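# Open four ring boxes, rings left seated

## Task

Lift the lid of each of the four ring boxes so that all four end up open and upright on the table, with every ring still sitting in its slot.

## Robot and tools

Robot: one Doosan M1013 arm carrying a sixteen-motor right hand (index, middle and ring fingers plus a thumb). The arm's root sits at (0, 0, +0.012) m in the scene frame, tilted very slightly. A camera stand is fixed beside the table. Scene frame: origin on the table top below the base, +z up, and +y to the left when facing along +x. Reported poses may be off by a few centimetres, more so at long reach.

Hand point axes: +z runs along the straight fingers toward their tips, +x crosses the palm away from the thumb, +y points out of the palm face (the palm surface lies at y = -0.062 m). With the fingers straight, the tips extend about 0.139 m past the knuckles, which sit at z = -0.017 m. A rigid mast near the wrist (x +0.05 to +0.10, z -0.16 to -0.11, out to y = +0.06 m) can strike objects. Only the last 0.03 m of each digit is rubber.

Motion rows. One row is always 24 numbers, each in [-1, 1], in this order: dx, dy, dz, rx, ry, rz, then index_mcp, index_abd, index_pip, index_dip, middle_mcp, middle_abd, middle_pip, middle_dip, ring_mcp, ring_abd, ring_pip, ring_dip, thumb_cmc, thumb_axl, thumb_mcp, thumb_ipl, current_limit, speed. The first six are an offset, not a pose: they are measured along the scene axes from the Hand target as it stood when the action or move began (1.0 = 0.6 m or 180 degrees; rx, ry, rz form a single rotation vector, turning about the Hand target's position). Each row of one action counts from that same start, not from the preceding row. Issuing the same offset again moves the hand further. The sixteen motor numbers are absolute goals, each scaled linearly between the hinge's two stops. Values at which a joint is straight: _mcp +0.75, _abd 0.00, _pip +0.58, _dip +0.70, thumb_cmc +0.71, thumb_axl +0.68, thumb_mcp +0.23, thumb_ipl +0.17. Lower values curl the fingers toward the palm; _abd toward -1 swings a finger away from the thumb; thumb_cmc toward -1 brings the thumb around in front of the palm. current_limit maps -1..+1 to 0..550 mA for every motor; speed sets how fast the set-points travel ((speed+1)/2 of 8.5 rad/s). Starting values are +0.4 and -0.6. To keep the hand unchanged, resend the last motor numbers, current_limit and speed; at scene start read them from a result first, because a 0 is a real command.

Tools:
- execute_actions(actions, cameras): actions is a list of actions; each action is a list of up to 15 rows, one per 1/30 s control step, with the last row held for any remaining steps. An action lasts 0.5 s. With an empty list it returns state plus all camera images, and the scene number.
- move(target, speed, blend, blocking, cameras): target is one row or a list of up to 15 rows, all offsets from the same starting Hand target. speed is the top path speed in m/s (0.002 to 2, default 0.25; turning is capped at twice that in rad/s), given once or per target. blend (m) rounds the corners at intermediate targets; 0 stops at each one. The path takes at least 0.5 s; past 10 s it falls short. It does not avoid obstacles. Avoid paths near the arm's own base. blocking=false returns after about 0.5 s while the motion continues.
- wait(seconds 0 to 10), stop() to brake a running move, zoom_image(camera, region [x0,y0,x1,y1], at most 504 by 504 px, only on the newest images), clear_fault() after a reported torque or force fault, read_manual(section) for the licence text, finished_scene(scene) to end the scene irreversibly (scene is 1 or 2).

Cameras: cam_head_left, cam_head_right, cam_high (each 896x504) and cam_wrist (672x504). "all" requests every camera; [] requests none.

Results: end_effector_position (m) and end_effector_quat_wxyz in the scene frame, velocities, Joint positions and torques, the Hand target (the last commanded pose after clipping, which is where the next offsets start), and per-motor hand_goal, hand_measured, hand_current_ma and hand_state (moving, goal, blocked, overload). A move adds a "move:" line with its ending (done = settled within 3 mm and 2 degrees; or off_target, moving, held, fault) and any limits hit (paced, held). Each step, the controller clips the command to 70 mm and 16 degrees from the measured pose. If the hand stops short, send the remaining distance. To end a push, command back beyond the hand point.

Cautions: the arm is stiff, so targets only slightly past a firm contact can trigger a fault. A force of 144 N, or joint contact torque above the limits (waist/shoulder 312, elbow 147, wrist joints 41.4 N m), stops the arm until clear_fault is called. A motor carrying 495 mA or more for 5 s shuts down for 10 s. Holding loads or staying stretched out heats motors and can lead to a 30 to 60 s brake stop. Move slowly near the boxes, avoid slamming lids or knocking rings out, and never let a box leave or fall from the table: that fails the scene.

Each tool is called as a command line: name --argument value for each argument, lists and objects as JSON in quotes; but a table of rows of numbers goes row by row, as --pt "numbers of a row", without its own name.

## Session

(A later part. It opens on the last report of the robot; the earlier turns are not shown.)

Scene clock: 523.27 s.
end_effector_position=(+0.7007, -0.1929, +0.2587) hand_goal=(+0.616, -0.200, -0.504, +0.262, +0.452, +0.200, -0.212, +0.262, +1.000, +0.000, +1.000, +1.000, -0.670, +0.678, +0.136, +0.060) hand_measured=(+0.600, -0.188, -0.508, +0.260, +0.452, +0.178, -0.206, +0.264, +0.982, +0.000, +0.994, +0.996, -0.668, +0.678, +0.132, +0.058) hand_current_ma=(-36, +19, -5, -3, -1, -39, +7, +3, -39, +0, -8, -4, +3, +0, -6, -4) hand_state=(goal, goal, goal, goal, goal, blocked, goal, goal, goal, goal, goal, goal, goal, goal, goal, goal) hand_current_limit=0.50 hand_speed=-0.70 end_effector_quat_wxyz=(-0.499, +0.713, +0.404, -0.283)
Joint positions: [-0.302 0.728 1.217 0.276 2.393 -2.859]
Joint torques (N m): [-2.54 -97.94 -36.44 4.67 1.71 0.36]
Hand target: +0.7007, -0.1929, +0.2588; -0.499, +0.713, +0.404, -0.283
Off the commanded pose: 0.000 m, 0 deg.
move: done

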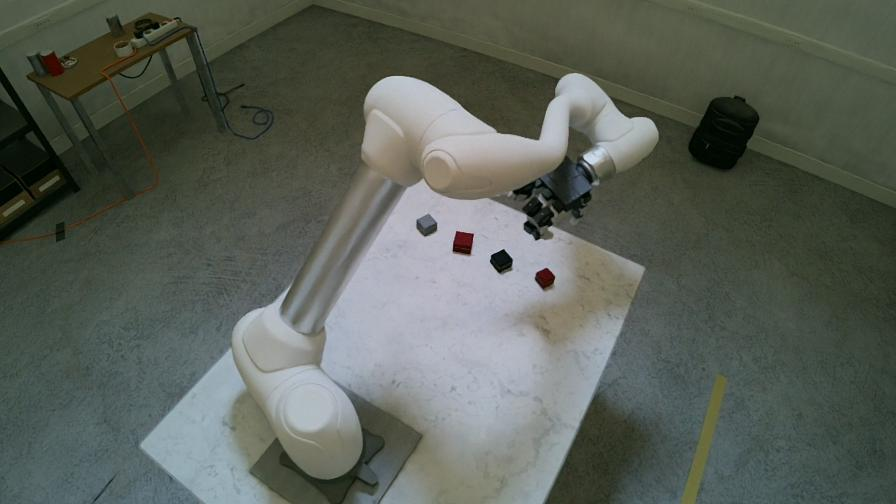

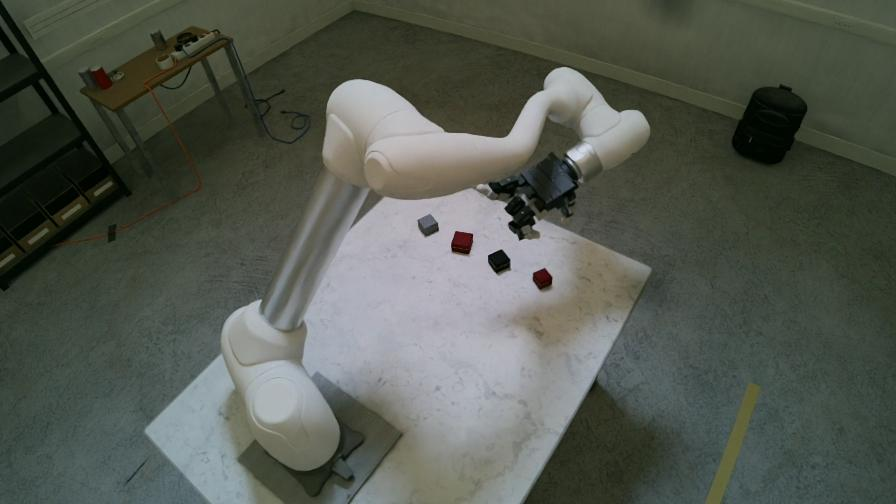

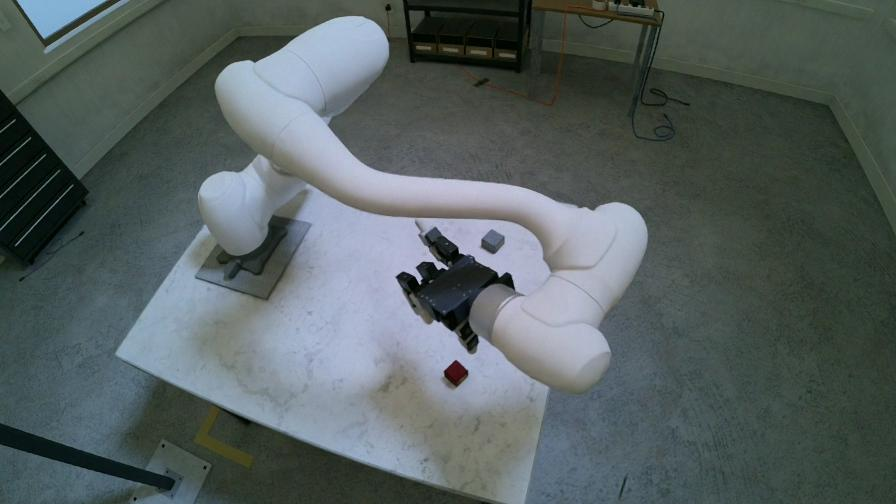

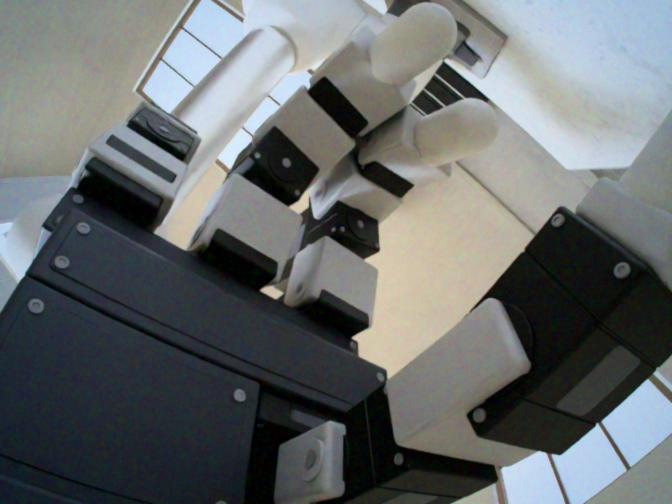

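move --target '[0,0,-0.282,0,0,0,0.616,-0.2,-0.504,0.261,0.452,0.2,-0.212,0.261,1,0,1,1,-0.671,0.678,0.135,0.06,0.5,-0.7]' --speed 0.25 --cameras '["all"]'

zoom_image --camera "cam_head_left" --region '[490, 210, 610, 310]'

zoom_image --camera "cam_head_right" --region '[490, 210, 610, 310]'

zoom_image --camera "cam_high" --region '[400, 300, 520, 400]'

Scene clock: 535.93 s.
end_effector_position=(+0.7007, -0.1929, +0.0897) hand_goal=(+0.616, -0.200, -0.504, +0.262, +0.452, +0.200, -0.212, +0.262, +1.000, +0.000, +1.000, +1.000, -0.670, +0.678, +0.136, +0.060) hand_measured=(+0.600, -0.188, -0.508, +0.260, +0.450, +0.178, -0.208, +0.264, +0.982, +0.000, +0.994, +0.996, -0.668, +0.678, +0.132, +0.058) hand_current_ma=(-36, +19, -5, -3, -2, -39, +7, +3, -39, +0, -8, -4, +3, +0, -5, -4) hand_state=(goal, goal, goal, goal, goal, blocked, goal, goal, goal, goal, goal, goal, goal, goal, goal, goal) hand_current_limit=0.50 hand_speed=-0.70 end_effector_quat_wxyz=(-0.499, +0.713, +0.404, -0.283)
Joint positions: [-0.303 0.861 1.307 0.226 2.177 -2.934]
Joint torques (N m): [-2.64 -104.68 -32.31 4.24 1.62 0.47]
Hand target: +0.7007, -0.1929, +0.0896; -0.499, +0.713, +0.404, -0.283
Off the commanded pose: 0.000 m, 0 deg.
move: done

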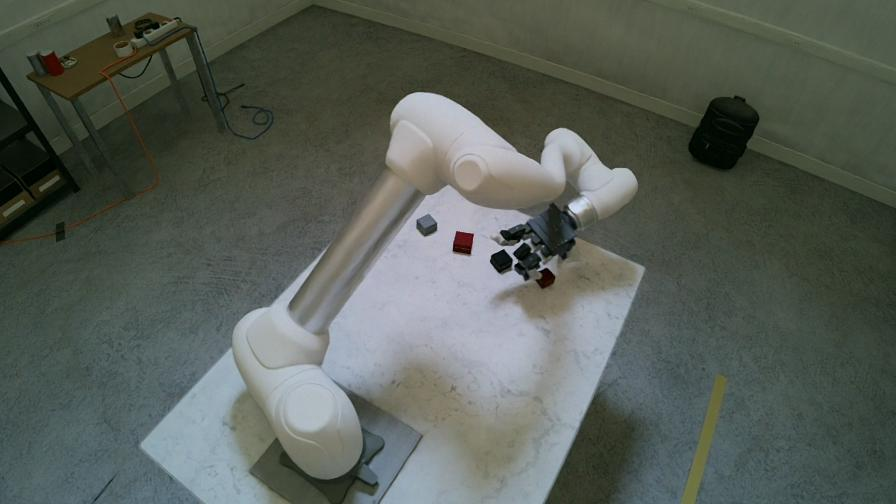

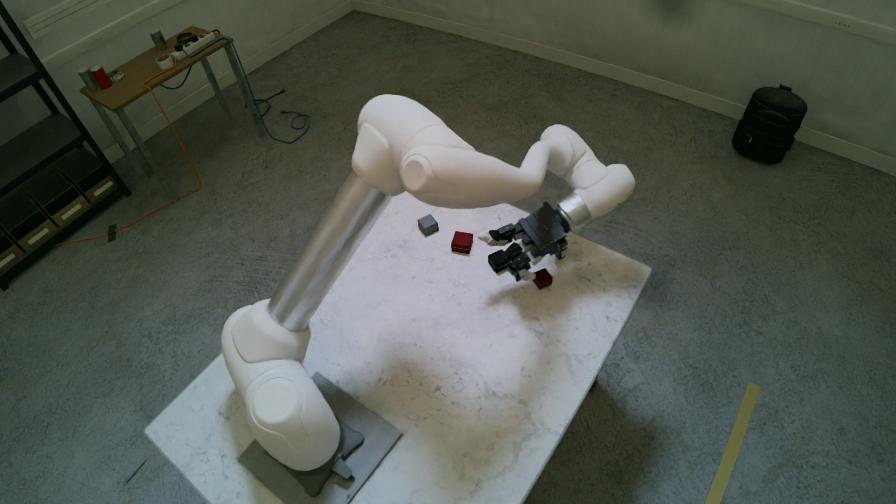

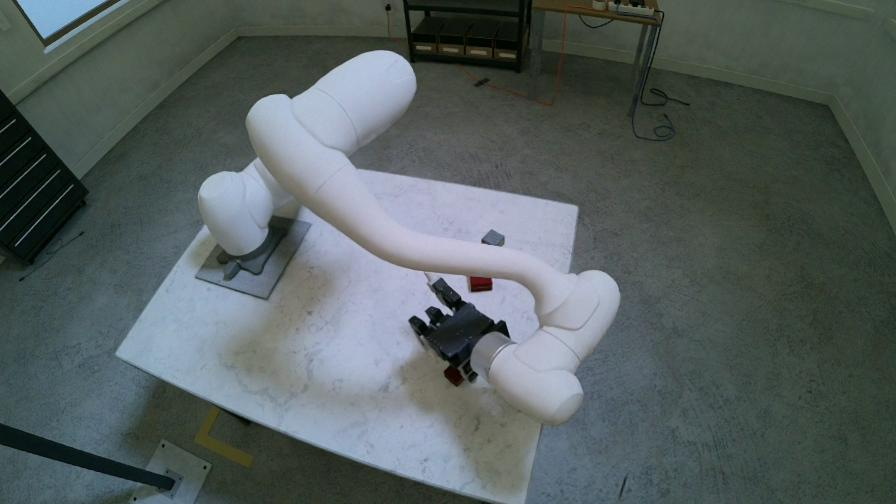

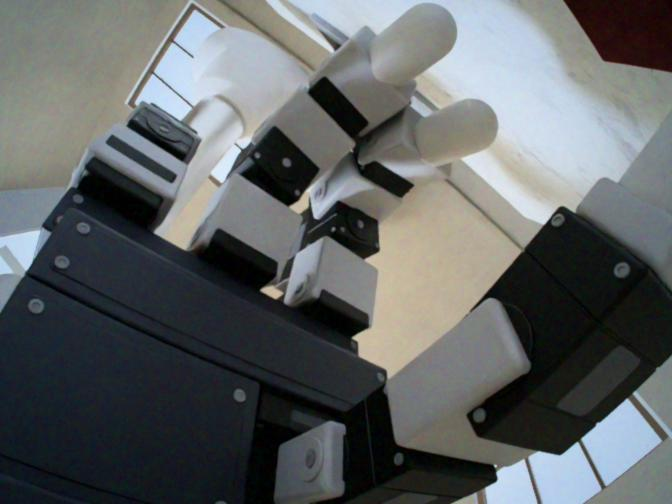

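Scaled by 4.200 from the camera's 896x504 image, which has a finer 1280x720 frame.

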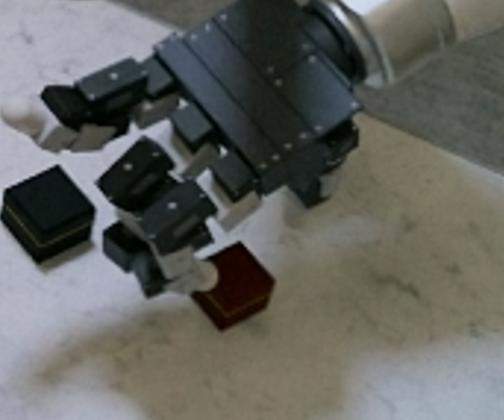

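Scaled by 4.200 from the camera's 896x504 image, which has a finer 1280x720 frame.

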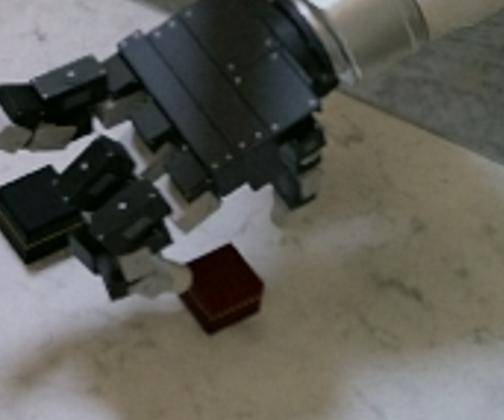

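Scaled by 4.200 from the camera's 896x504 image, which has a finer 1280x720 frame.

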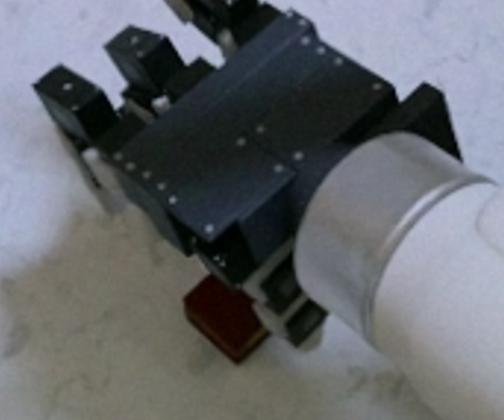

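move --target '[0,0,-0.073,0,0,0,0.616,-0.2,-0.504,0.261,0.452,0.2,-0.212,0.261,1,0,1,1,-0.671,0.678,0.135,0.06,0.5,-0.7]' --speed 0.1 --cameras '["all"]'

zoom_image --camera "cam_head_left" --region '[500, 240, 590, 310]'

zoom_image --camera "cam_head_right" --region '[500, 240, 590, 310]'

zoom_image --camera "cam_wrist" --region '[350, 0, 672, 270]'

zoom_image --camera "cam_high" --region '[400, 320, 510, 410]'

Scene clock: 570.97 s.
end_effector_position=(+0.7007, -0.1929, +0.0459) hand_goal=(+0.616, -0.200, -0.504, +0.262, +0.452, +0.200, -0.212, +0.262, +1.000, +0.000, +1.000, +1.000, -0.670, +0.678, +0.136, +0.060) hand_measured=(+0.600, -0.188, -0.508, +0.260, +0.450, +0.178, -0.208, +0.264, +0.982, +0.000, +0.994, +0.996, -0.668, +0.678, +0.132, +0.058) hand_current_ma=(-36, +19, -5, -3, -2, -39, +7, +3, -39, +0, -8, -4, +3, +0, -5, -4) hand_state=(goal, goal, goal, goal, goal, blocked, goal, goal, goal, goal, goal, goal, goal, goal, goal, goal) hand_current_limit=0.50 hand_speed=-0.70 end_effector_quat_wxyz=(-0.499, +0.713, +0.404, -0.283)
Joint positions: [-0.303 0.904 1.316 0.218 2.127 -2.948]
Joint torques (N m): [-2.52 -106.32 -31.29 4.1 1.55 0.45]
Hand target: +0.7007, -0.1929, +0.0458; -0.499, +0.713, +0.404, -0.283
Off the commanded pose: 0.000 m, 0 deg.
move: done

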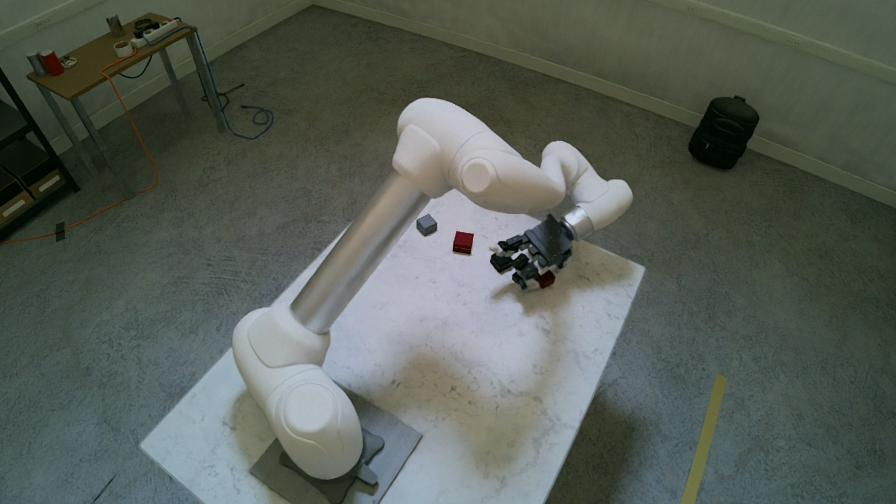

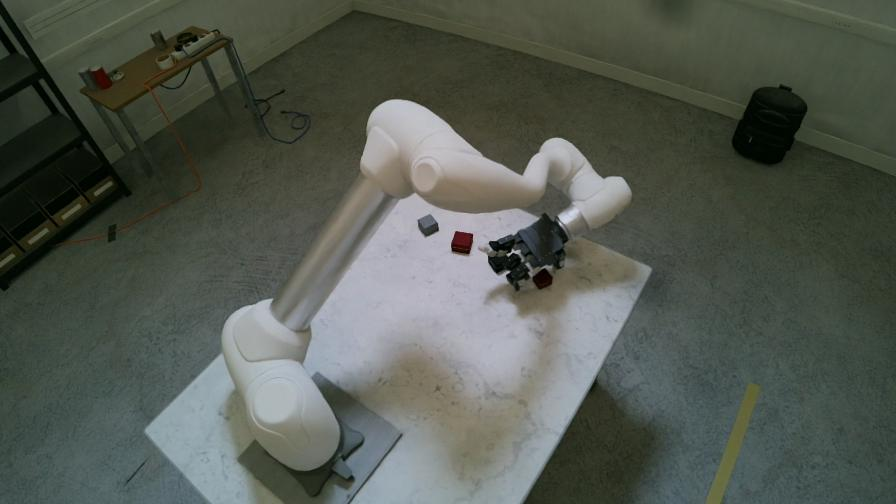

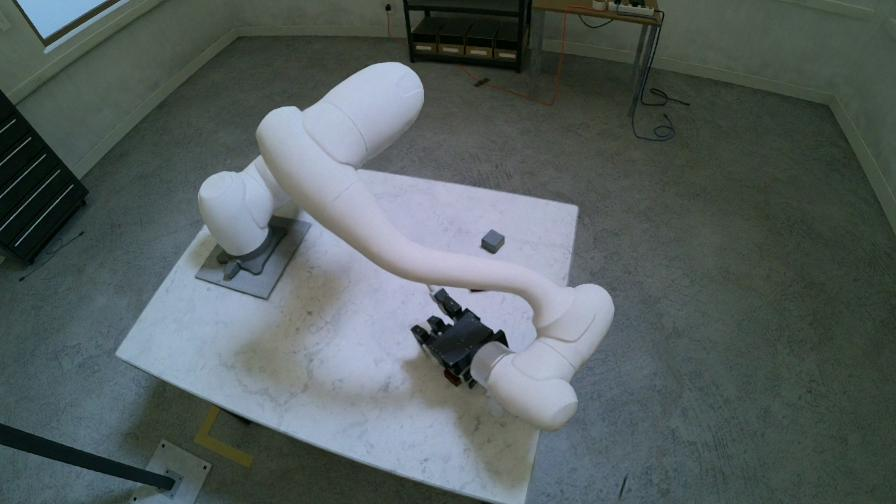

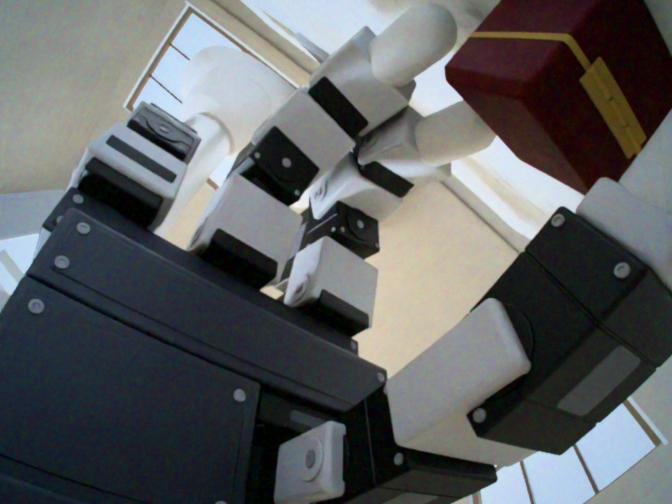

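Scaled by 5.600 from the camera's 896x504 image, which has a finer 1280x720 frame.

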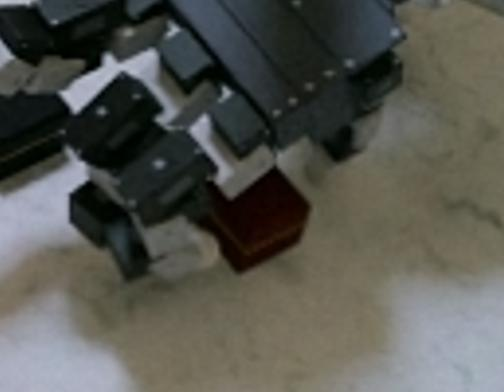

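Scaled by 5.600 from the camera's 896x504 image, which has a finer 1280x720 frame.

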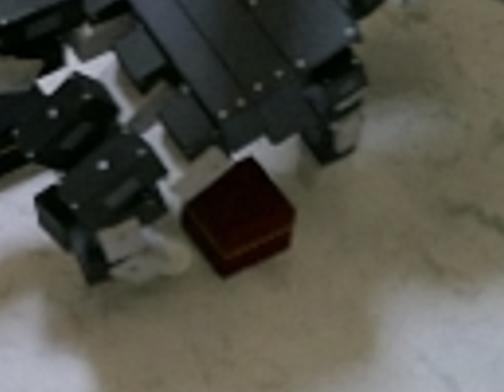

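Scaled by 1.565 from the camera's 672x504 image, which has a finer 960x720 frame.

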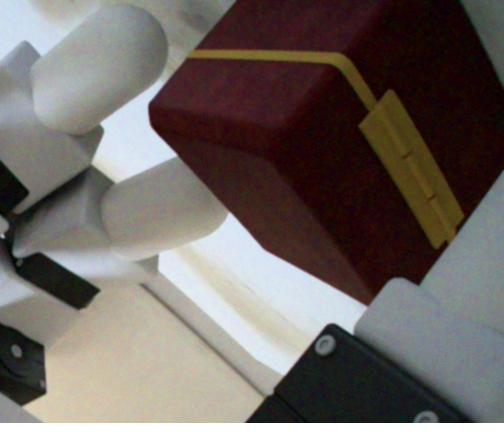

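Scaled by 4.582 from the camera's 896x504 image, which has a finer 1280x720 frame.

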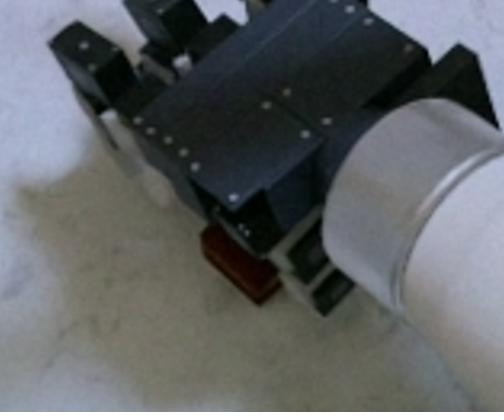

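move --pt "-0.0155 -0.0257 0.01 0 0 0 0.616 -0.2 -0.504 0.261 0.452 0.2 -0.212 0.261 1 0 1 1 -0.786 0.678 0.135 0.06 0.5 -0.7" --pt "-0.0155 -0.0257 -0.0147 0 0 0 0.616 -0.2 -0.504 0.261 0.452 0.2 -0.212 0.261 1 0 1 1 -0.786 0.678 0.135 0.06 0.5 -0.7" --pt "-0.0155 -0.0257 -0.0149 0 0 0 0.616 -0.2 -0.504 0.261 0.22 0.2 -0.212 0.261 1 0 1 1 -0.786 0.678 -0.08 0.06 0.3 -0.9" --speed 0.1 --cameras '["all"]'

zoom_image --camera "cam_head_right" --region '[500, 240, 590, 310]'

zoom_image --camera "cam_wrist" --region '[350, 0, 672, 270]'

zoom_image --camera "cam_high" --region '[400, 320, 510, 410]'

Scene clock: 594.73 s.
end_effector_position=(+0.6914, -0.2083, +0.0368) hand_goal=(+0.616, -0.200, -0.504, +0.262, +0.220, +0.200, -0.212, +0.262, +1.000, +0.000, +1.000, +1.000, -0.786, +0.678, -0.080, +0.060) hand_measured=(+0.600, -0.190, -0.508, +0.260, +0.288, +0.180, -0.204, +0.264, +0.982, +0.000, +0.994, +0.996, -0.780, +0.678, -0.008, +0.076) hand_current_ma=(-35, +16, -6, -3, +222, -35, +14, +2, -39, +0, -8, -4, +7, +0, +315, +46) hand_state=(goal, goal, goal, goal, blocked, goal, goal, goal, goal, goal, goal, goal, goal, goal, blocked, goal) hand_current_limit=0.30 hand_speed=-0.90 end_effector_quat_wxyz=(-0.499, +0.713, +0.404, -0.283)
Joint positions: [-0.323 0.908 1.328 0.196 2.114 -2.97]
Joint torques (N m): [-2.43 -101.91 -29.6 4.02 1.24 0.4]
Hand target: +0.6914, -0.2083, +0.0368; -0.499, +0.713, +0.404, -0.283
Off the commanded pose: 0.000 m, 0 deg.
move: done

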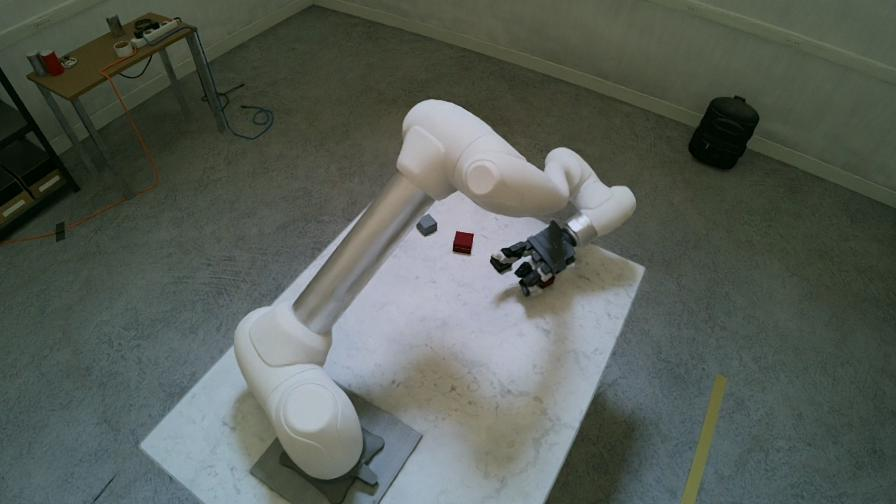

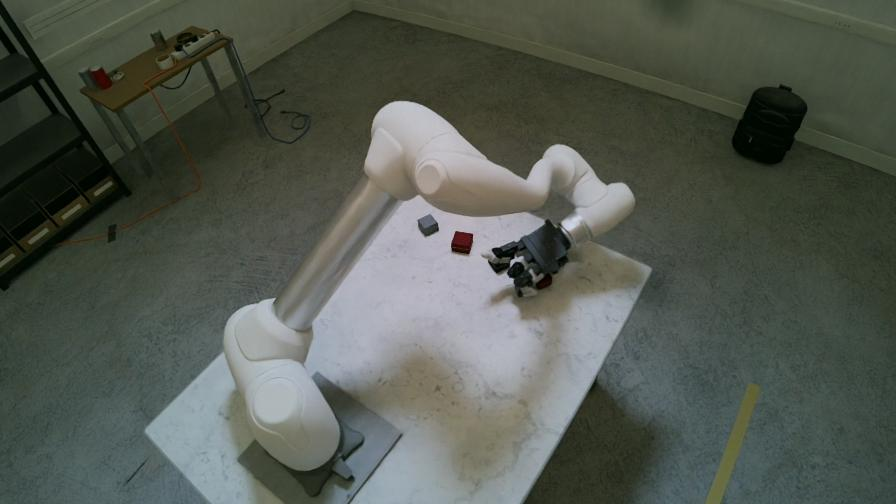

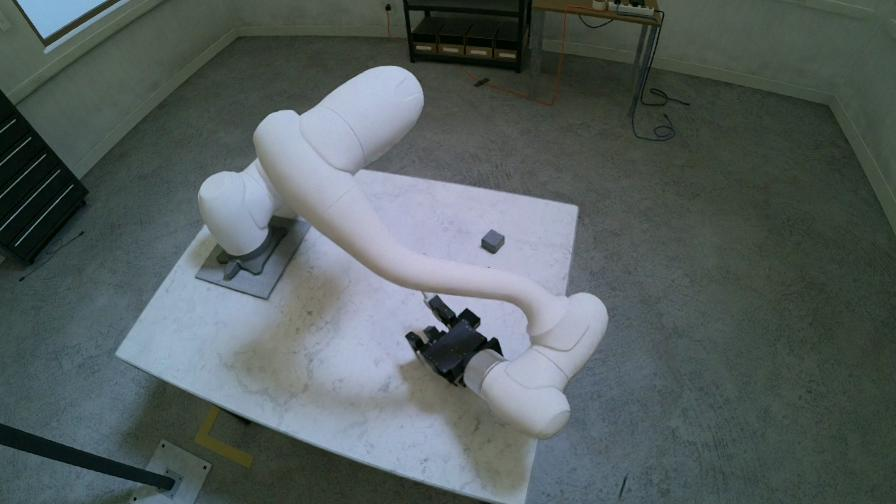

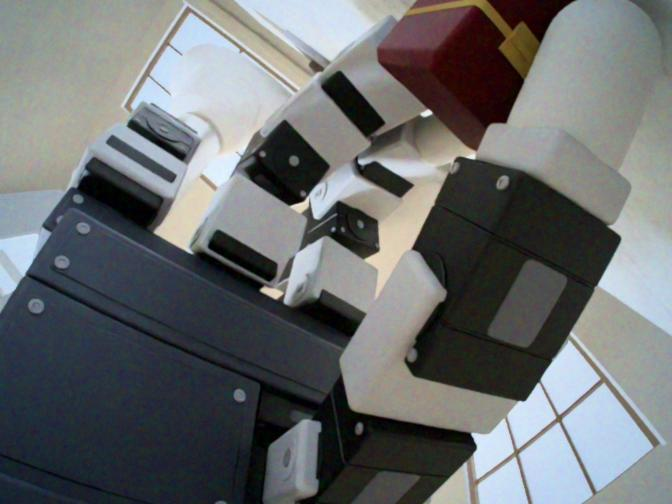

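Scaled by 5.600 from the camera's 896x504 image, which has a finer 1280x720 frame.

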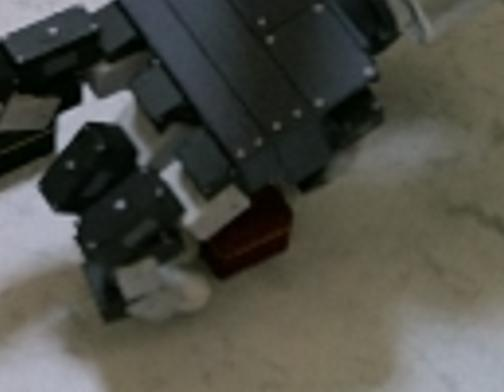

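Scaled by 1.565 from the camera's 672x504 image, which has a finer 960x720 frame.

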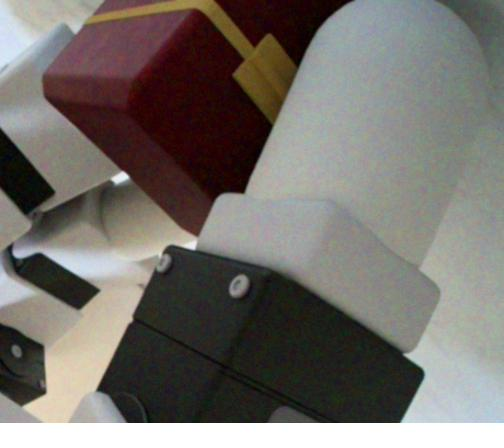

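Scaled by 4.582 from the camera's 896x504 image, which has a finer 1280x720 frame.

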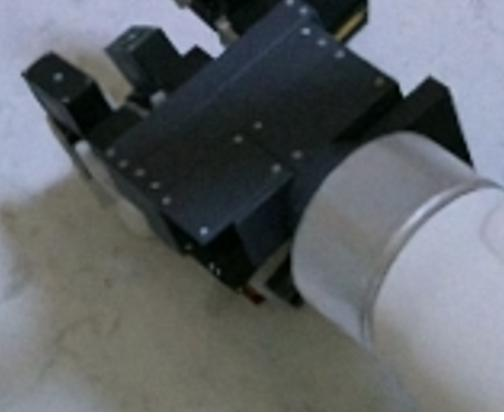

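execute_actions --actions '[[[0,0,0,0,0,0,0.616,-0.2,-0.504,0.261,0.1,0.2,-0.212,0.261,1,0,1,1,-0.786,0.678,-0.18,0.06,0.5,-0.9]]]' --cameras '["cam_wrist","cam_head_left","cam_head_right"]'

zoom_image --camera "cam_wrist" --region '[200, 100, 520, 420]'

zoom_image --camera "cam_head_right" --region '[400, 180, 640, 340]'

Scene clock: 625.37 s.
end_effector_position=(+0.6914, -0.2083, +0.0368) hand_goal=(+0.616, -0.200, -0.504, +0.262, +0.100, +0.200, -0.212, +0.262, +1.000, +0.000, +1.000, +1.000, -0.786, +0.678, -0.180, +0.060) hand_measured=(+0.600, -0.190, -0.508, +0.260, +0.282, +0.180, -0.198, +0.262, +0.982, +0.000, +0.994, +0.996, -0.780, +0.678, -0.012, +0.080) hand_current_ma=(-35, +16, -6, -3, +412, -36, +29, +1, -39, +0, -8, -4, +7, +0, +413, +61) hand_state=(goal, goal, goal, goal, blocked, blocked, goal, goal, goal, goal, goal, goal, goal, goal, blocked, goal) hand_current_limit=0.50 hand_speed=-0.90 end_effector_quat_wxyz=(-0.499, +0.713, +0.404, -0.283)
Joint positions: [-0.323 0.908 1.328 0.196 2.114 -2.97]
Joint torques (N m): [-2.71 -100.93 -29.3 3.95 1.01 0.41]
Hand target: +0.6914, -0.2083, +0.0368; -0.499, +0.713, +0.404, -0.283
Off the commanded pose: 0.000 m, 0 deg.
Step readings (end_effector_position):
0: (+0.6914, -0.2083, +0.0368)
1: (+0.6914, -0.2083, +0.0368)
2: (+0.6914, -0.2083, +0.0368)
4: (+0.6914, -0.2083, +0.0368)
8: (+0.6914, -0.2083, +0.0368)
15: (+0.6914, -0.2083, +0.0368)
Images, in order (width x height): cam_head_left 896x504, cam_head_right 896x504, cam_wrist 672x504.

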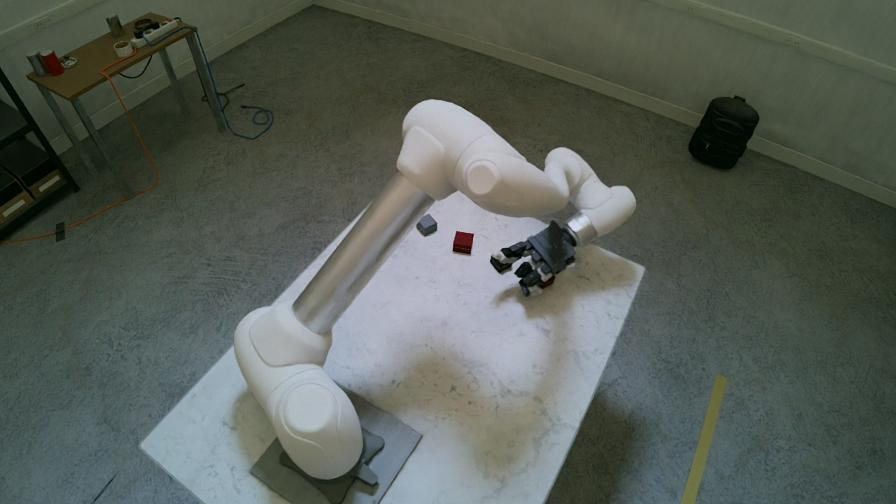

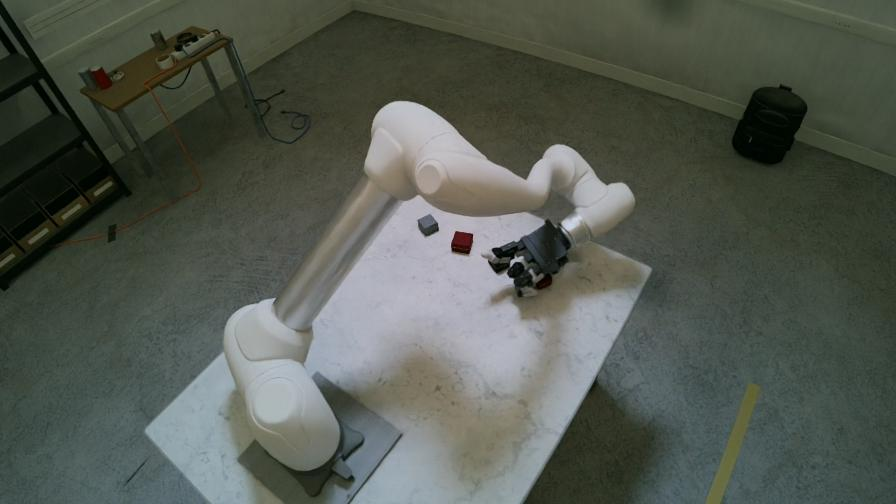

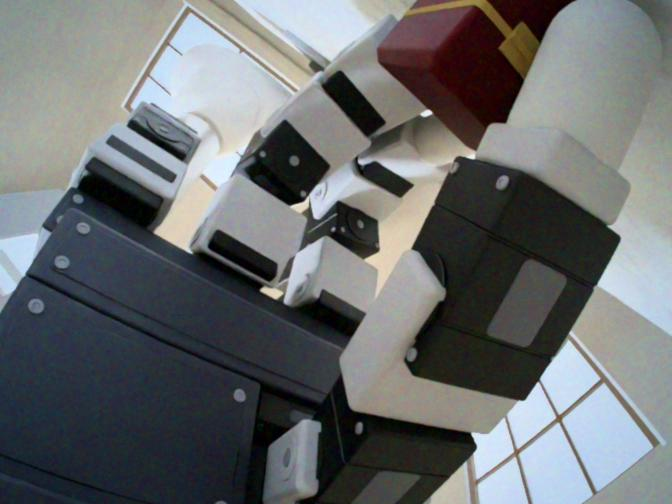

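Scaled by 1.575 from the camera's 672x504 image, which has a finer 960x720 frame.

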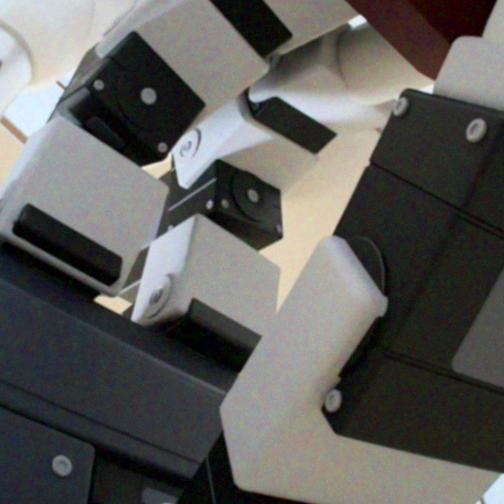

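Scaled by 2.100 from the camera's 896x504 image, which has a finer 1280x720 frame.

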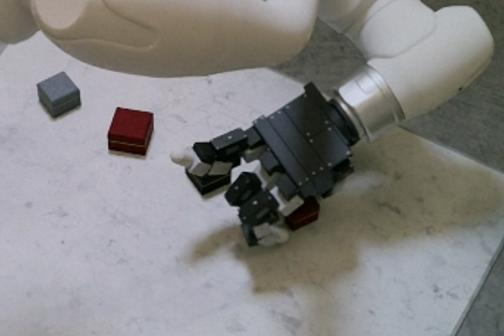

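zoom_image --camera "cam_wrist" --region '[340, 0, 640, 220]'

zoom_image --camera "cam_head_left" --region '[480, 210, 620, 310]'

Scaled by 1.680 from the camera's 672x504 image, which has a finer 960x720 frame.

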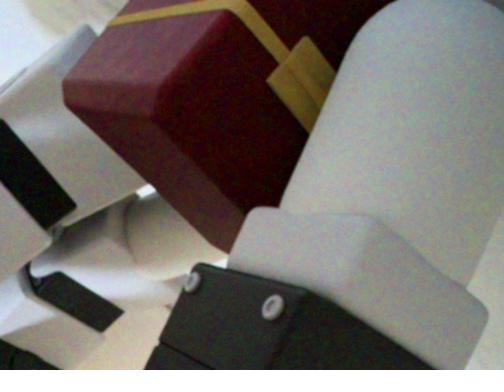

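Scaled by 3.600 from the camera's 896x504 image, which has a finer 1280x720 frame.

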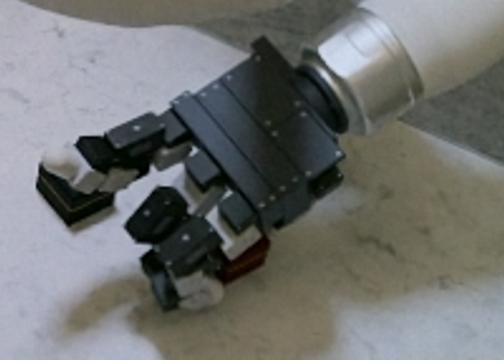

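move --pt "0 0 0 0 0 0 0.616 -0.2 -0.504 0.261 0.42 0.2 -0.212 0.261 1 0 1 1 -0.69 0.678 0.15 0.06 0.3 -0.7" --pt "0.024 0.04 0 0 0 0 0.616 -0.2 -0.504 0.261 0.42 0.2 -0.212 0.261 1 0 1 1 -0.69 0.678 0.15 0.06 0.3 -0.7" --speed 0.06 --cameras '["cam_wrist","cam_head_left"]'

zoom_image --camera "cam_wrist" --region '[250, 0, 640, 260]'

zoom_image --camera "cam_head_left" --region '[480, 210, 620, 310]'

Scene clock: 677.47 s.
end_effector_position=(+0.7057, -0.1843, +0.0368) hand_goal=(+0.616, -0.200, -0.504, +0.262, +0.420, +0.200, -0.212, +0.262, +1.000, +0.000, +1.000, +1.000, -0.690, +0.678, +0.150, +0.060) hand_measured=(+0.606, -0.190, -0.508, +0.260, +0.402, +0.180, -0.210, +0.262, +0.982, +0.000, +0.994, +0.996, -0.692, +0.676, +0.146, +0.062) hand_current_ma=(-17, +16, -4, -3, -38, -35, +2, +1, -39, +0, -8, -4, -1, -3, -6, +4) hand_state=(goal, goal, goal, goal, goal, goal, goal, goal, goal, goal, goal, goal, goal, goal, goal, goal) hand_current_limit=0.30 hand_speed=-0.70 end_effector_quat_wxyz=(-0.499, +0.713, +0.404, -0.283)
Joint positions: [-0.293 0.916 1.311 0.229 2.118 -2.941]
Joint torques (N m): [-3.36 -105.13 -30.89 3.99 1.75 0.29]
Hand target: +0.7058, -0.1843, +0.0368; -0.499, +0.713, +0.404, -0.283
Off the commanded pose: 0.000 m, 0 deg.
move: done
Images, in order (width x height): cam_head_left 896x504, cam_wrist 672x504.

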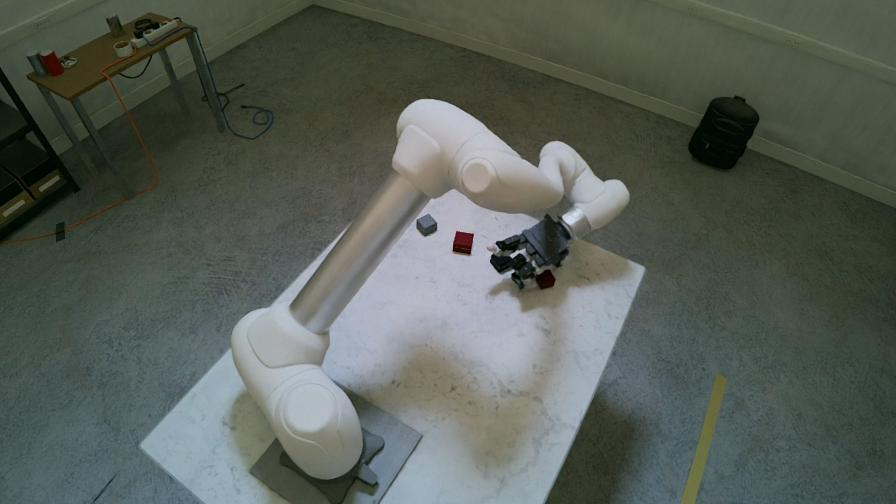

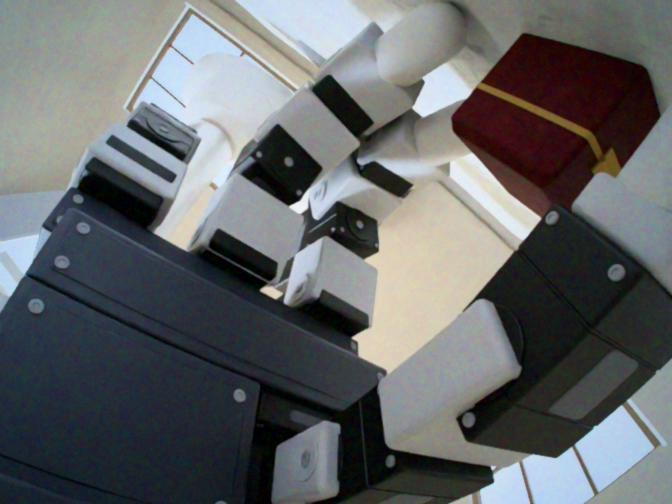

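Scaled by 1.292 from the camera's 672x504 image, which has a finer 960x720 frame.

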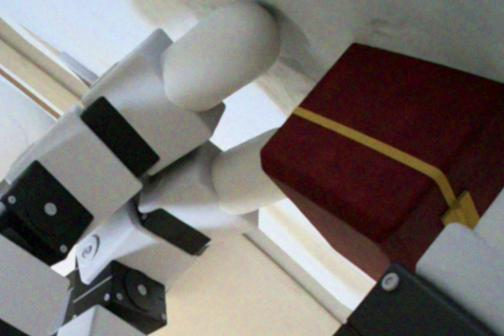

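Scaled by 3.600 from the camera's 896x504 image, which has a finer 1280x720 frame.

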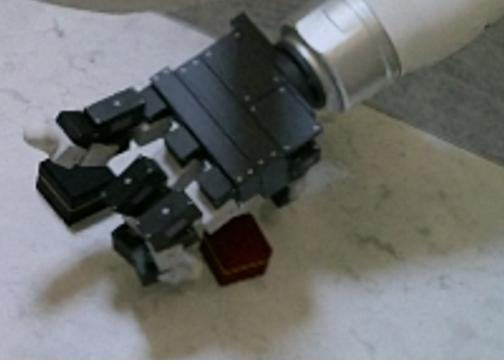

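move --target '[-0.0125,-0.021,0,0,0,0,0.616,-0.3,-0.504,0.261,0.42,0.3,-0.212,0.261,1,0,1,1,-0.69,0.678,0.15,0.06,0.3,-0.7]' --speed 0.06 --cameras '["cam_wrist","cam_head_left","cam_head_right"]'

zoom_image --camera "cam_wrist" --region '[250, 0, 640, 260]'

zoom_image --camera "cam_head_left" --region '[480, 210, 620, 310]'

zoom_image --camera "cam_head_right" --region '[480, 210, 620, 310]'

Scene clock: 698.87 s.
end_effector_position=(+0.6983, -0.1968, +0.0368) hand_goal=(+0.616, -0.300, -0.504, +0.262, +0.420, +0.300, -0.212, +0.262, +1.000, +0.000, +1.000, +1.000, -0.690, +0.678, +0.150, +0.060) hand_measured=(+0.608, -0.212, -0.508, +0.260, +0.402, +0.186, -0.216, +0.262, +0.982, +0.000, +0.994, +0.996, -0.692, +0.676, +0.146, +0.062) hand_current_ma=(-16, +245, -4, -3, -38, -340, -4, +1, -39, +0, -8, -4, -1, -3, -6, +4) hand_state=(goal, blocked, goal, goal, goal, blocked, goal, goal, goal, goal, goal, goal, goal, goal, goal, goal) hand_current_limit=0.30 hand_speed=-0.70 end_effector_quat_wxyz=(-0.499, +0.713, +0.404, -0.283)
Joint positions: [-0.308 0.912 1.32 0.212 2.116 -2.956]
Joint torques (N m): [-2.43 -104.74 -30.75 4.11 1.74 0.28]
Hand target: +0.6983, -0.1969, +0.0368; -0.499, +0.713, +0.404, -0.283
Off the commanded pose: 0.000 m, 0 deg.
move: done
Images, in order (width x height): cam_head_left 896x504, cam_head_right 896x504, cam_wrist 672x504.

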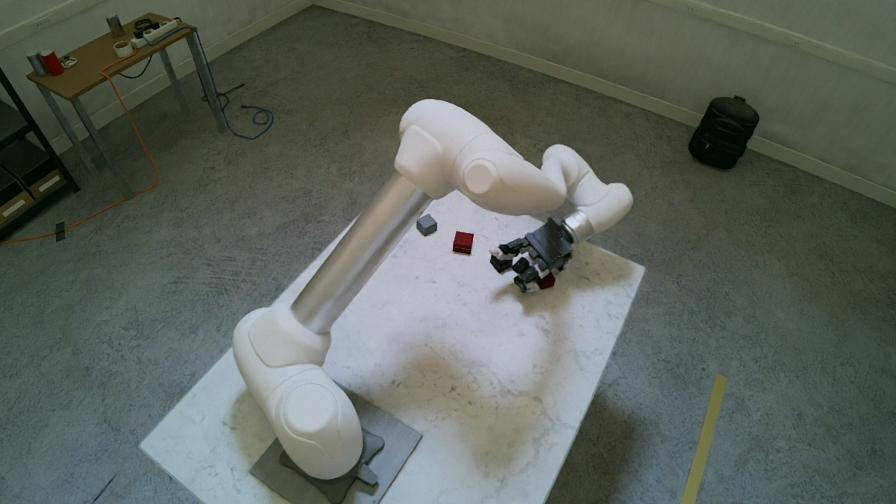

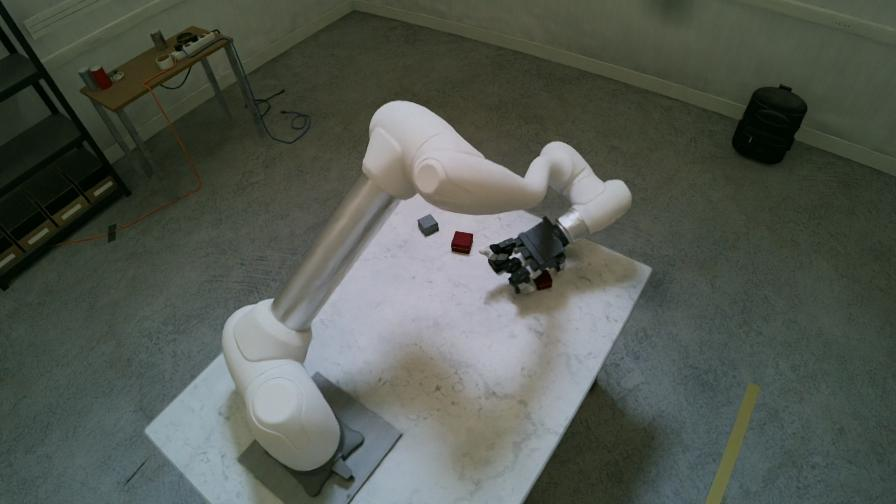

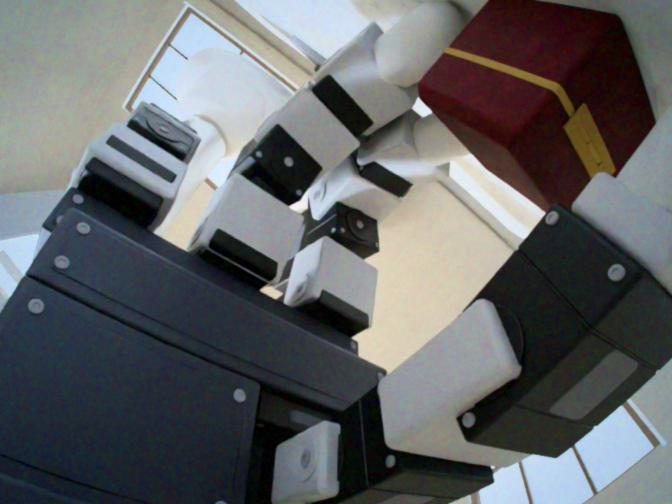

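Scaled by 1.292 from the camera's 672x504 image, which has a finer 960x720 frame.

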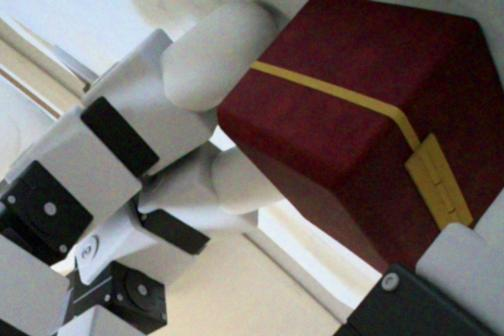

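Scaled by 3.600 from the camera's 896x504 image, which has a finer 1280x720 frame.

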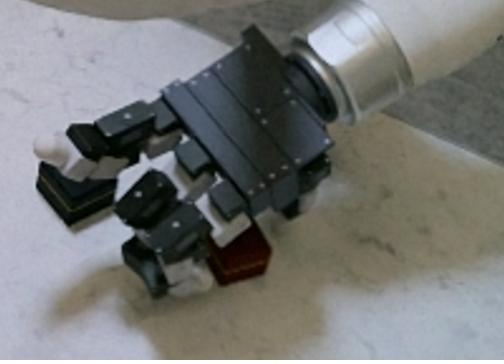

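Scaled by 3.600 from the camera's 896x504 image, which has a finer 1280x720 frame.

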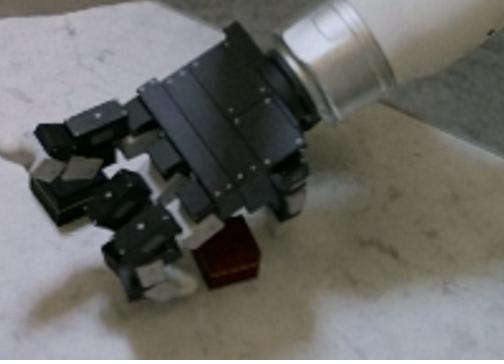

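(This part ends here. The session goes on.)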